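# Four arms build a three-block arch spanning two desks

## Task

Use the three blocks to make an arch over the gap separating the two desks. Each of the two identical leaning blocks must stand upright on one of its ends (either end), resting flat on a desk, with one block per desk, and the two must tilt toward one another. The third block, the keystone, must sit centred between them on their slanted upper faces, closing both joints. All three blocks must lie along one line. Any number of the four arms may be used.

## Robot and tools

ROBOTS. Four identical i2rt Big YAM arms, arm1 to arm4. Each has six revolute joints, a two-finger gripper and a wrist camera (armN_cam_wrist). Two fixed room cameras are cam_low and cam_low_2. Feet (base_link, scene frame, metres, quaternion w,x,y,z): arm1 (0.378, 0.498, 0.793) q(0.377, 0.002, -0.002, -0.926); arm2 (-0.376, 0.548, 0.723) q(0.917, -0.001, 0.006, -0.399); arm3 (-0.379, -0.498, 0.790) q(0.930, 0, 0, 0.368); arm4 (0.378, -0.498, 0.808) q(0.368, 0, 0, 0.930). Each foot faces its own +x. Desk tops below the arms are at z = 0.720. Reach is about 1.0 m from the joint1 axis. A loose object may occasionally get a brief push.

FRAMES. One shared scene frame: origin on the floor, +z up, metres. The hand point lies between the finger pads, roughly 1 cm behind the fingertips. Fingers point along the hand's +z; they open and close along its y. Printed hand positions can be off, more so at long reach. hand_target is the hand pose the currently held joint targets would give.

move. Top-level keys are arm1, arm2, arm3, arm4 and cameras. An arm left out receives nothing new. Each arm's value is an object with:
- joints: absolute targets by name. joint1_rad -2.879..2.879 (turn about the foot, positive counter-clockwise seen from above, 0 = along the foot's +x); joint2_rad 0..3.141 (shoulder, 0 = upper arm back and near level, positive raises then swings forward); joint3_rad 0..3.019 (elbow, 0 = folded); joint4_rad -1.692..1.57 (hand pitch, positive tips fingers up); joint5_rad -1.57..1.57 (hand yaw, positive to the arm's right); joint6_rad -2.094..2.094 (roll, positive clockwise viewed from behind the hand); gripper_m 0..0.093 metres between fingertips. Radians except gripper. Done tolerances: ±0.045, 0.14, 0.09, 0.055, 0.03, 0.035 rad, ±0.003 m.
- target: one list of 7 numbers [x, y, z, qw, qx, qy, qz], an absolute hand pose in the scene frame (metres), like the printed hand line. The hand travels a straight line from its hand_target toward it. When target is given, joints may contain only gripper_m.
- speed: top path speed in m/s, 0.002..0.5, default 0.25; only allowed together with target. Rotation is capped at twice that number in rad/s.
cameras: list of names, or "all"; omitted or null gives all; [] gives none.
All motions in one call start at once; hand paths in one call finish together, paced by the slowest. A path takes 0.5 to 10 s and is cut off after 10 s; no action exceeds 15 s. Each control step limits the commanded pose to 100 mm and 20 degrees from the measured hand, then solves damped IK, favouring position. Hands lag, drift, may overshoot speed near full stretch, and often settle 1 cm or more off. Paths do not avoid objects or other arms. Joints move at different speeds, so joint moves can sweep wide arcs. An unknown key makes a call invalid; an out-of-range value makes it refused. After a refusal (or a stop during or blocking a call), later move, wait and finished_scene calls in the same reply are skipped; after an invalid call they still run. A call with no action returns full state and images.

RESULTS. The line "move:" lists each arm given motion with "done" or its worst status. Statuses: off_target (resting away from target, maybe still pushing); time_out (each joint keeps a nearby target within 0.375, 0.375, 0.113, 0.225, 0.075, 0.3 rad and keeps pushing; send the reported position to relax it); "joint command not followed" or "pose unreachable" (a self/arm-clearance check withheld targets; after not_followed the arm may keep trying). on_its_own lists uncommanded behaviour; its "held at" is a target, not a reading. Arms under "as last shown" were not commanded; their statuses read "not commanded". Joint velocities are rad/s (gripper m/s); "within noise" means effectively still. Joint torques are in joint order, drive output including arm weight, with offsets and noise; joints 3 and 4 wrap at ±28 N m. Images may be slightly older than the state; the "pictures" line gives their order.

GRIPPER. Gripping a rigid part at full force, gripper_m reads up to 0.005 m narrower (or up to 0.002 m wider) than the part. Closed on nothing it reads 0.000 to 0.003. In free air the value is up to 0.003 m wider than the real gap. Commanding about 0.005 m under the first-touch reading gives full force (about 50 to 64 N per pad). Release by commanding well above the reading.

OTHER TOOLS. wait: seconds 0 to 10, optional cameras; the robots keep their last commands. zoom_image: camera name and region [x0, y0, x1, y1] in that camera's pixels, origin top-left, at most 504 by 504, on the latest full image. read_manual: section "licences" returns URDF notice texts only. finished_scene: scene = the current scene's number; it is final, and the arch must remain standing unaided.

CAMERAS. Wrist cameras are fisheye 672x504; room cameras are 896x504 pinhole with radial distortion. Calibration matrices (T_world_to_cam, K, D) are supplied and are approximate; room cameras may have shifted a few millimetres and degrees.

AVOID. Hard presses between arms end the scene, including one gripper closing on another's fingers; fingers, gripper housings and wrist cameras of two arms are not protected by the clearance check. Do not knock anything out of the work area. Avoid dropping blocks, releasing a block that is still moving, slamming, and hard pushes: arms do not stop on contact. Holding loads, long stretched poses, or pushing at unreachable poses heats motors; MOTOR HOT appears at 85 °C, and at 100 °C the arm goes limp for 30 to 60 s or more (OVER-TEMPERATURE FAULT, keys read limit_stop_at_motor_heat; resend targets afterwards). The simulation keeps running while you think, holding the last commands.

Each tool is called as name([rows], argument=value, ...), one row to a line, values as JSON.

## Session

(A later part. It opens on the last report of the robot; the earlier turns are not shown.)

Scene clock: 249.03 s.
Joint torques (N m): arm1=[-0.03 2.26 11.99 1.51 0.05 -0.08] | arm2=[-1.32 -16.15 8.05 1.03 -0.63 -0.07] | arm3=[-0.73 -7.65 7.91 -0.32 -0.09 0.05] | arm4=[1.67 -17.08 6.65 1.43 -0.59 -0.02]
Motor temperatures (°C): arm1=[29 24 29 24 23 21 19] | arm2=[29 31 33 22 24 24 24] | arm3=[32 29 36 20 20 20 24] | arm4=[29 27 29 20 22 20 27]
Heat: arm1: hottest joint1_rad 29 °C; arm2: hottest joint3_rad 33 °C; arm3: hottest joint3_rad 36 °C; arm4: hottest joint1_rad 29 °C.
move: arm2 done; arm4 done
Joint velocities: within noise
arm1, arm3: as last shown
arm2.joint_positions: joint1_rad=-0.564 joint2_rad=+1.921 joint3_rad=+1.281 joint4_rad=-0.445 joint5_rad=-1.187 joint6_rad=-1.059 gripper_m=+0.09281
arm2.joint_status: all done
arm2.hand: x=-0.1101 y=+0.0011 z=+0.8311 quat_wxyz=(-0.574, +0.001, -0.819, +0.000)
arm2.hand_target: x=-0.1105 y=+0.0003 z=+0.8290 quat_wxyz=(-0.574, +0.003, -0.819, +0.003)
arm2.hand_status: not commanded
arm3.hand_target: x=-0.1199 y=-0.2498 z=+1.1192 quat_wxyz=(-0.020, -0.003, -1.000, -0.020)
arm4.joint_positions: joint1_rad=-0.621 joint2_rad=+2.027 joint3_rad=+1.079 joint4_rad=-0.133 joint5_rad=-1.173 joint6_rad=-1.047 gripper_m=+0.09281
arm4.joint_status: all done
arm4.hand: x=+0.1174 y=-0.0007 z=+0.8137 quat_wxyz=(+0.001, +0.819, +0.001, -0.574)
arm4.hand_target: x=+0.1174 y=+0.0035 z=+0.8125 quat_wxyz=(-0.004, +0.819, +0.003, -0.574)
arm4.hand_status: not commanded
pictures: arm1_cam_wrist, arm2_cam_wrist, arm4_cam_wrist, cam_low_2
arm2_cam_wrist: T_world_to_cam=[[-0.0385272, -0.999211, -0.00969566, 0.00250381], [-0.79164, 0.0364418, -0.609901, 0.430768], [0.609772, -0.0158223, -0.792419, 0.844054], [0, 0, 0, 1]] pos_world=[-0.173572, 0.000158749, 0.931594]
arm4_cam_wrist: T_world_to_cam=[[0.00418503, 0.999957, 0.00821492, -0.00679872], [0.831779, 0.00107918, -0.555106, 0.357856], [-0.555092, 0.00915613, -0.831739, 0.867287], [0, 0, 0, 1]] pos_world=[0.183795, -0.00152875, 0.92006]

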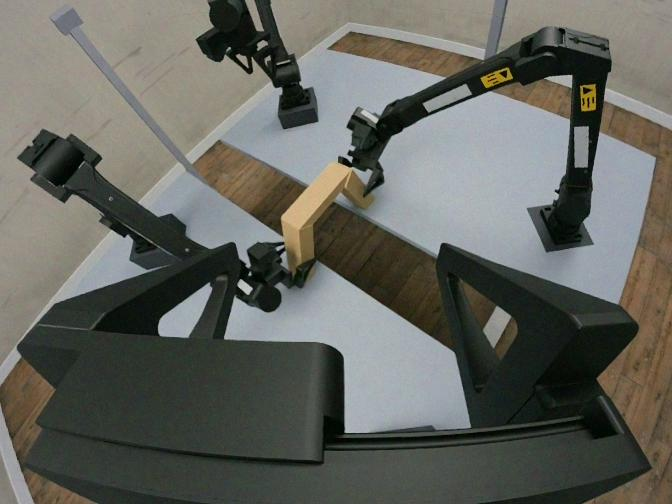

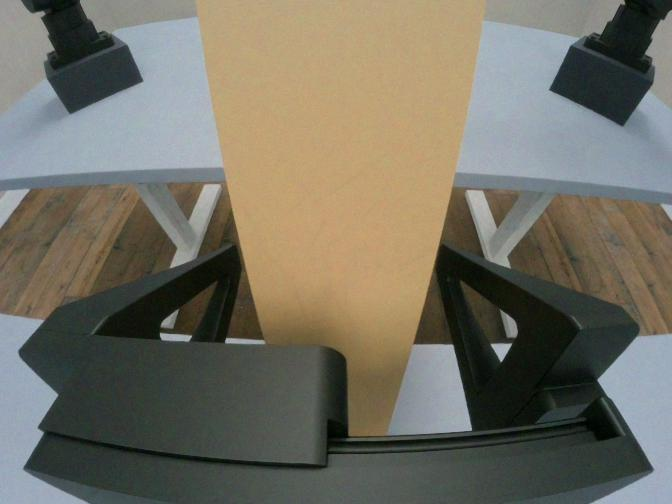

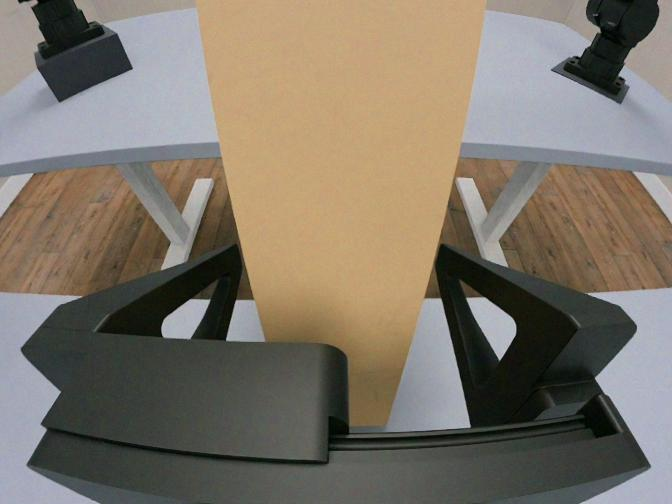

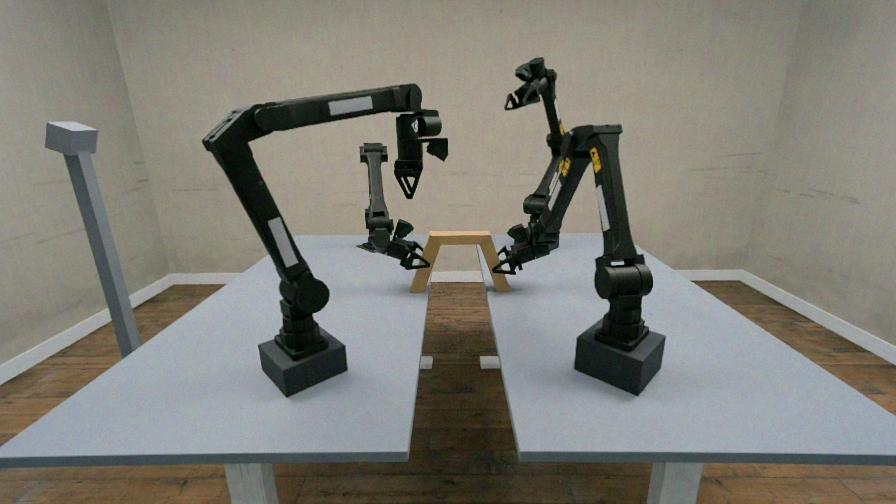

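Arch is free-standing. Now retract arms 2 and 4 slowly, straight back along their pointing directions.

move(arm4={"target": [0.235, 0.002, 0.862, -0.004, 0.8190, 0.003, -0.5738], "speed": 0.08}, arm2={"target": [-0.228, 0.001, 0.878, 0.5745, -0.003, 0.8185, -0.003], "speed": 0.08}, cameras=["arm1_cam_wrist", "cam_low_2", "cam_low", "arm2_cam_wrist", "arm4_cam_wrist"])

zoom_image(camera="arm1_cam_wrist", region=[240, 120, 400, 260])

zoom_image(camera="cam_low_2", region=[400, 205, 520, 305])

zoom_image(camera="cam_low", region=[420, 170, 510, 290])

Scene clock: 253.40 s.
Joint torques (N m): arm1=[0.09 2.26 11.96 1.48 0.05 -0.08] | arm2=[-2.08 -14.97 12.26 -0.61 -0.82 -0.19] | arm3=[-0.38 -7.53 7.92 -0.42 -0.07 0.05] | arm4=[1.38 -17.67 9.02 -0.44 -0.88 -0.16]
Motor temperatures (°C): arm1=[29 24 29 24 23 21 19] | arm2=[29 31 33 22 24 24 24] | arm3=[32 28 36 20 20 20 24] | arm4=[29 28 30 20 22 20 26]
Heat: arm1: hottest joint1_rad 29 °C; arm2: hottest joint3_rad 33 °C; arm3: hottest joint3_rad 36 °C; arm4: hottest joint3_rad 30 °C.
move: arm2 off_target; arm4 off_target
Joint velocities: within noise
arm1, arm3: as last shown
arm2.joint_positions: joint1_rad=-0.771 joint2_rad=+1.900 joint3_rad=+1.381 joint4_rad=-1.159 joint5_rad=-1.230 joint6_rad=-1.651 gripper_m=+0.09289
arm2.joint_status: not commanded
arm2.hand: x=-0.2238 y=+0.0183 z=+0.8671 quat_wxyz=(-0.573, -0.007, -0.819, -0.016)
arm2.hand_target: x=-0.2282 y=+0.0022 z=+0.8784 quat_wxyz=(-0.574, +0.004, -0.819, +0.003)
arm2.hand_status: off_target (0.021 m and 2.4 deg from the pose sent, 0.127 m and 0.4 deg at the start)
arm4.joint_positions: joint1_rad=-0.850 joint2_rad=+1.977 joint3_rad=+1.161 joint4_rad=-0.884 joint5_rad=-1.218 joint6_rad=-1.669 gripper_m=+0.09288
arm4.joint_status: not commanded
arm4.hand: x=+0.2319 y=-0.0147 z=+0.8489 quat_wxyz=(+0.016, +0.820, -0.010, -0.573)
arm4.hand_target: x=+0.2350 y=+0.0009 z=+0.8625 quat_wxyz=(-0.004, +0.819, +0.004, -0.574)
arm4.hand_status: off_target (0.021 m and 2.7 deg from the pose sent, 0.127 m and 0.6 deg at the start)
pictures: arm1_cam_wrist, arm2_cam_wrist, arm4_cam_wrist, cam_low, cam_low_2
arm2_cam_wrist: T_world_to_cam=[[-0.0343441, -0.998386, -0.0452319, 0.0474228], [-0.792761, 0.0547738, -0.607067, 0.359056], [0.608564, 0.0150089, -0.793362, 0.942136], [0, 0, 0, 1]] pos_world=[-0.287077, 0.013539, 0.967571]
arm4_cam_wrist: T_world_to_cam=[[0.00308104, 0.999592, -0.0284129, 0.0378044], [0.832694, -0.0182977, -0.553431, 0.280257], [-0.553725, -0.0219541, -0.83241, 0.960005], [0, 0, 0, 1]] pos_world=[0.298094, -0.0115848, 0.955294]

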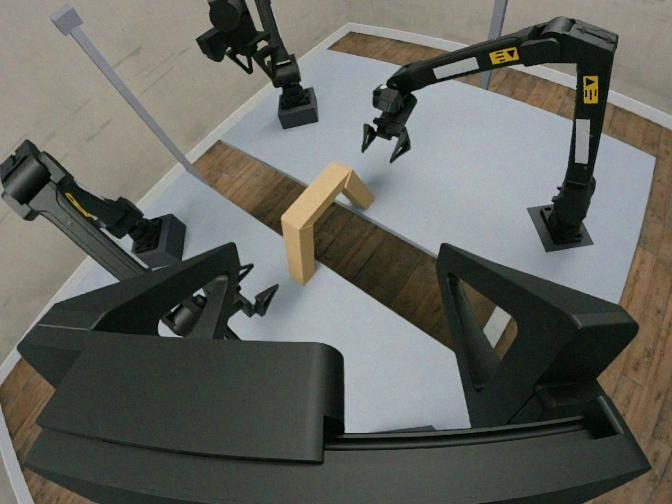

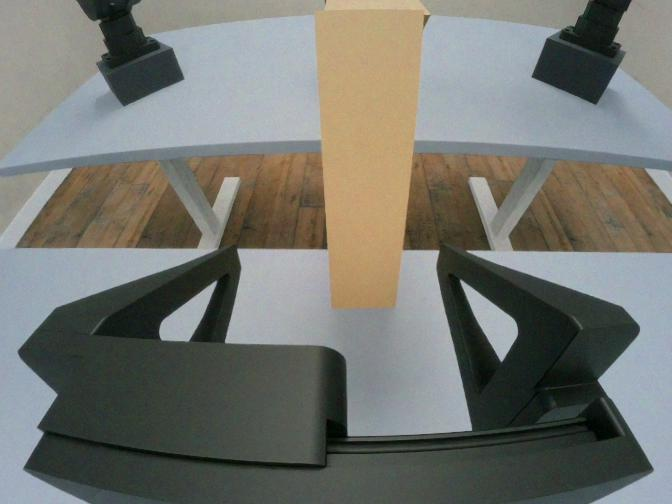

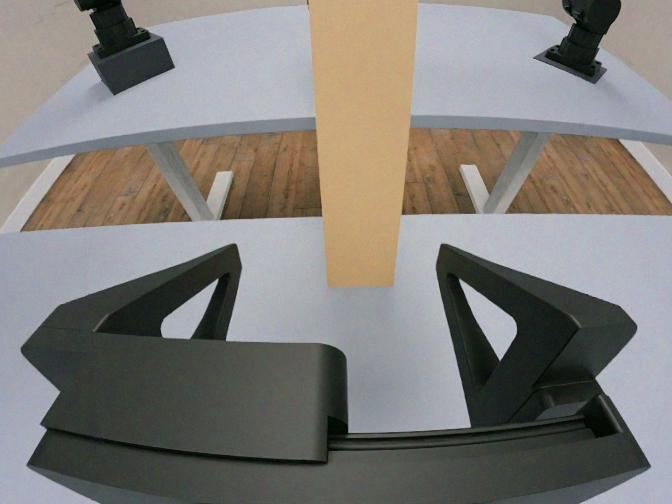

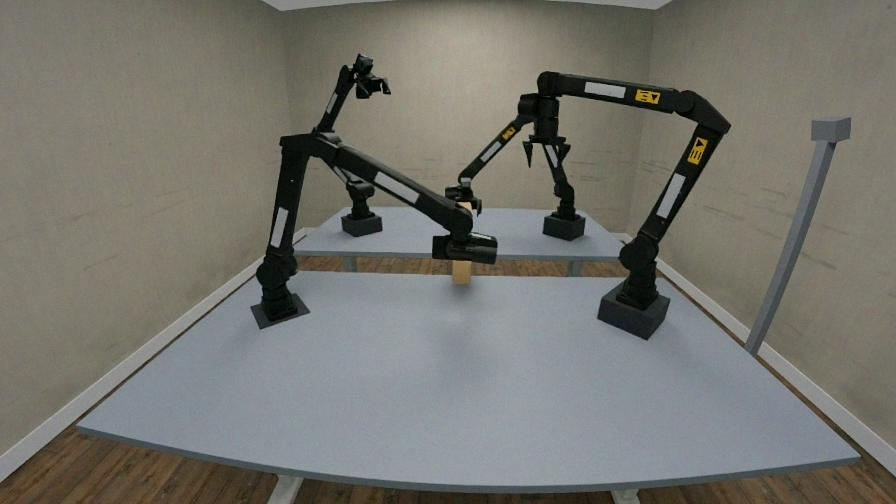

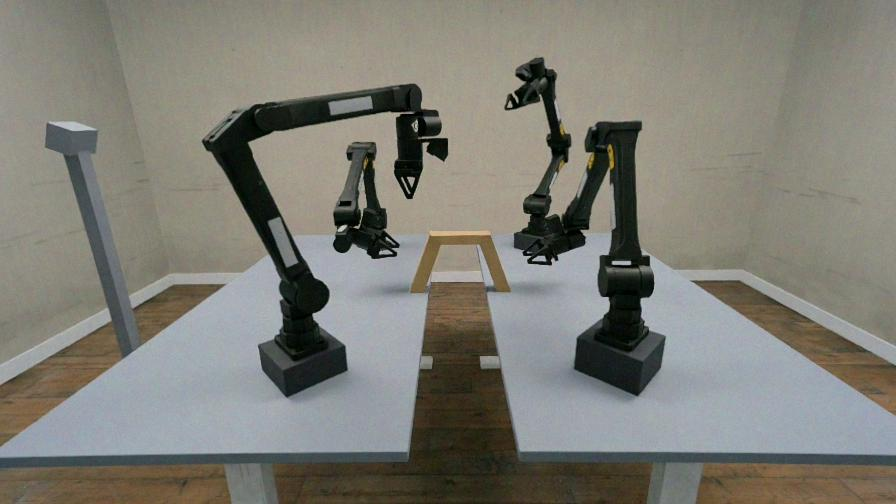

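Scaled by 3.150 (camera's finer frame: 960x720).

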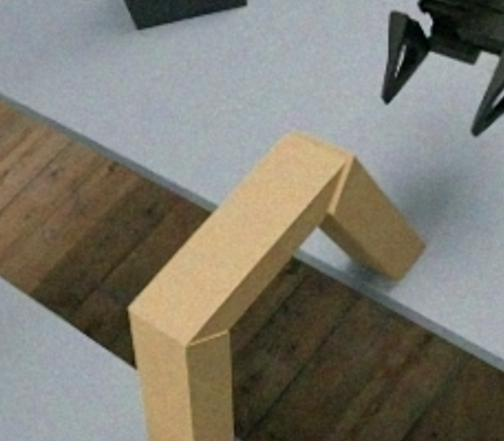

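Scaled by 4.200 (camera's finer frame: 1280x720).

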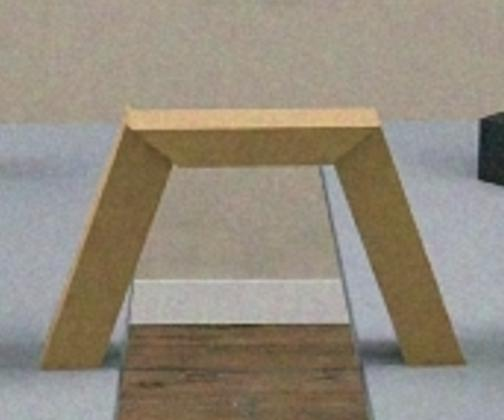

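Scaled by 4.200 (camera's finer frame: 1280x720).

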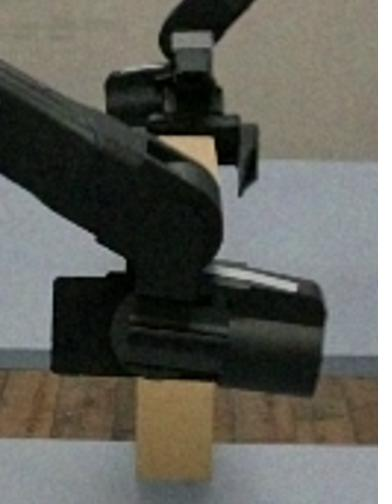

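finished_scene(scene=1)

The scene is finished: the task was done.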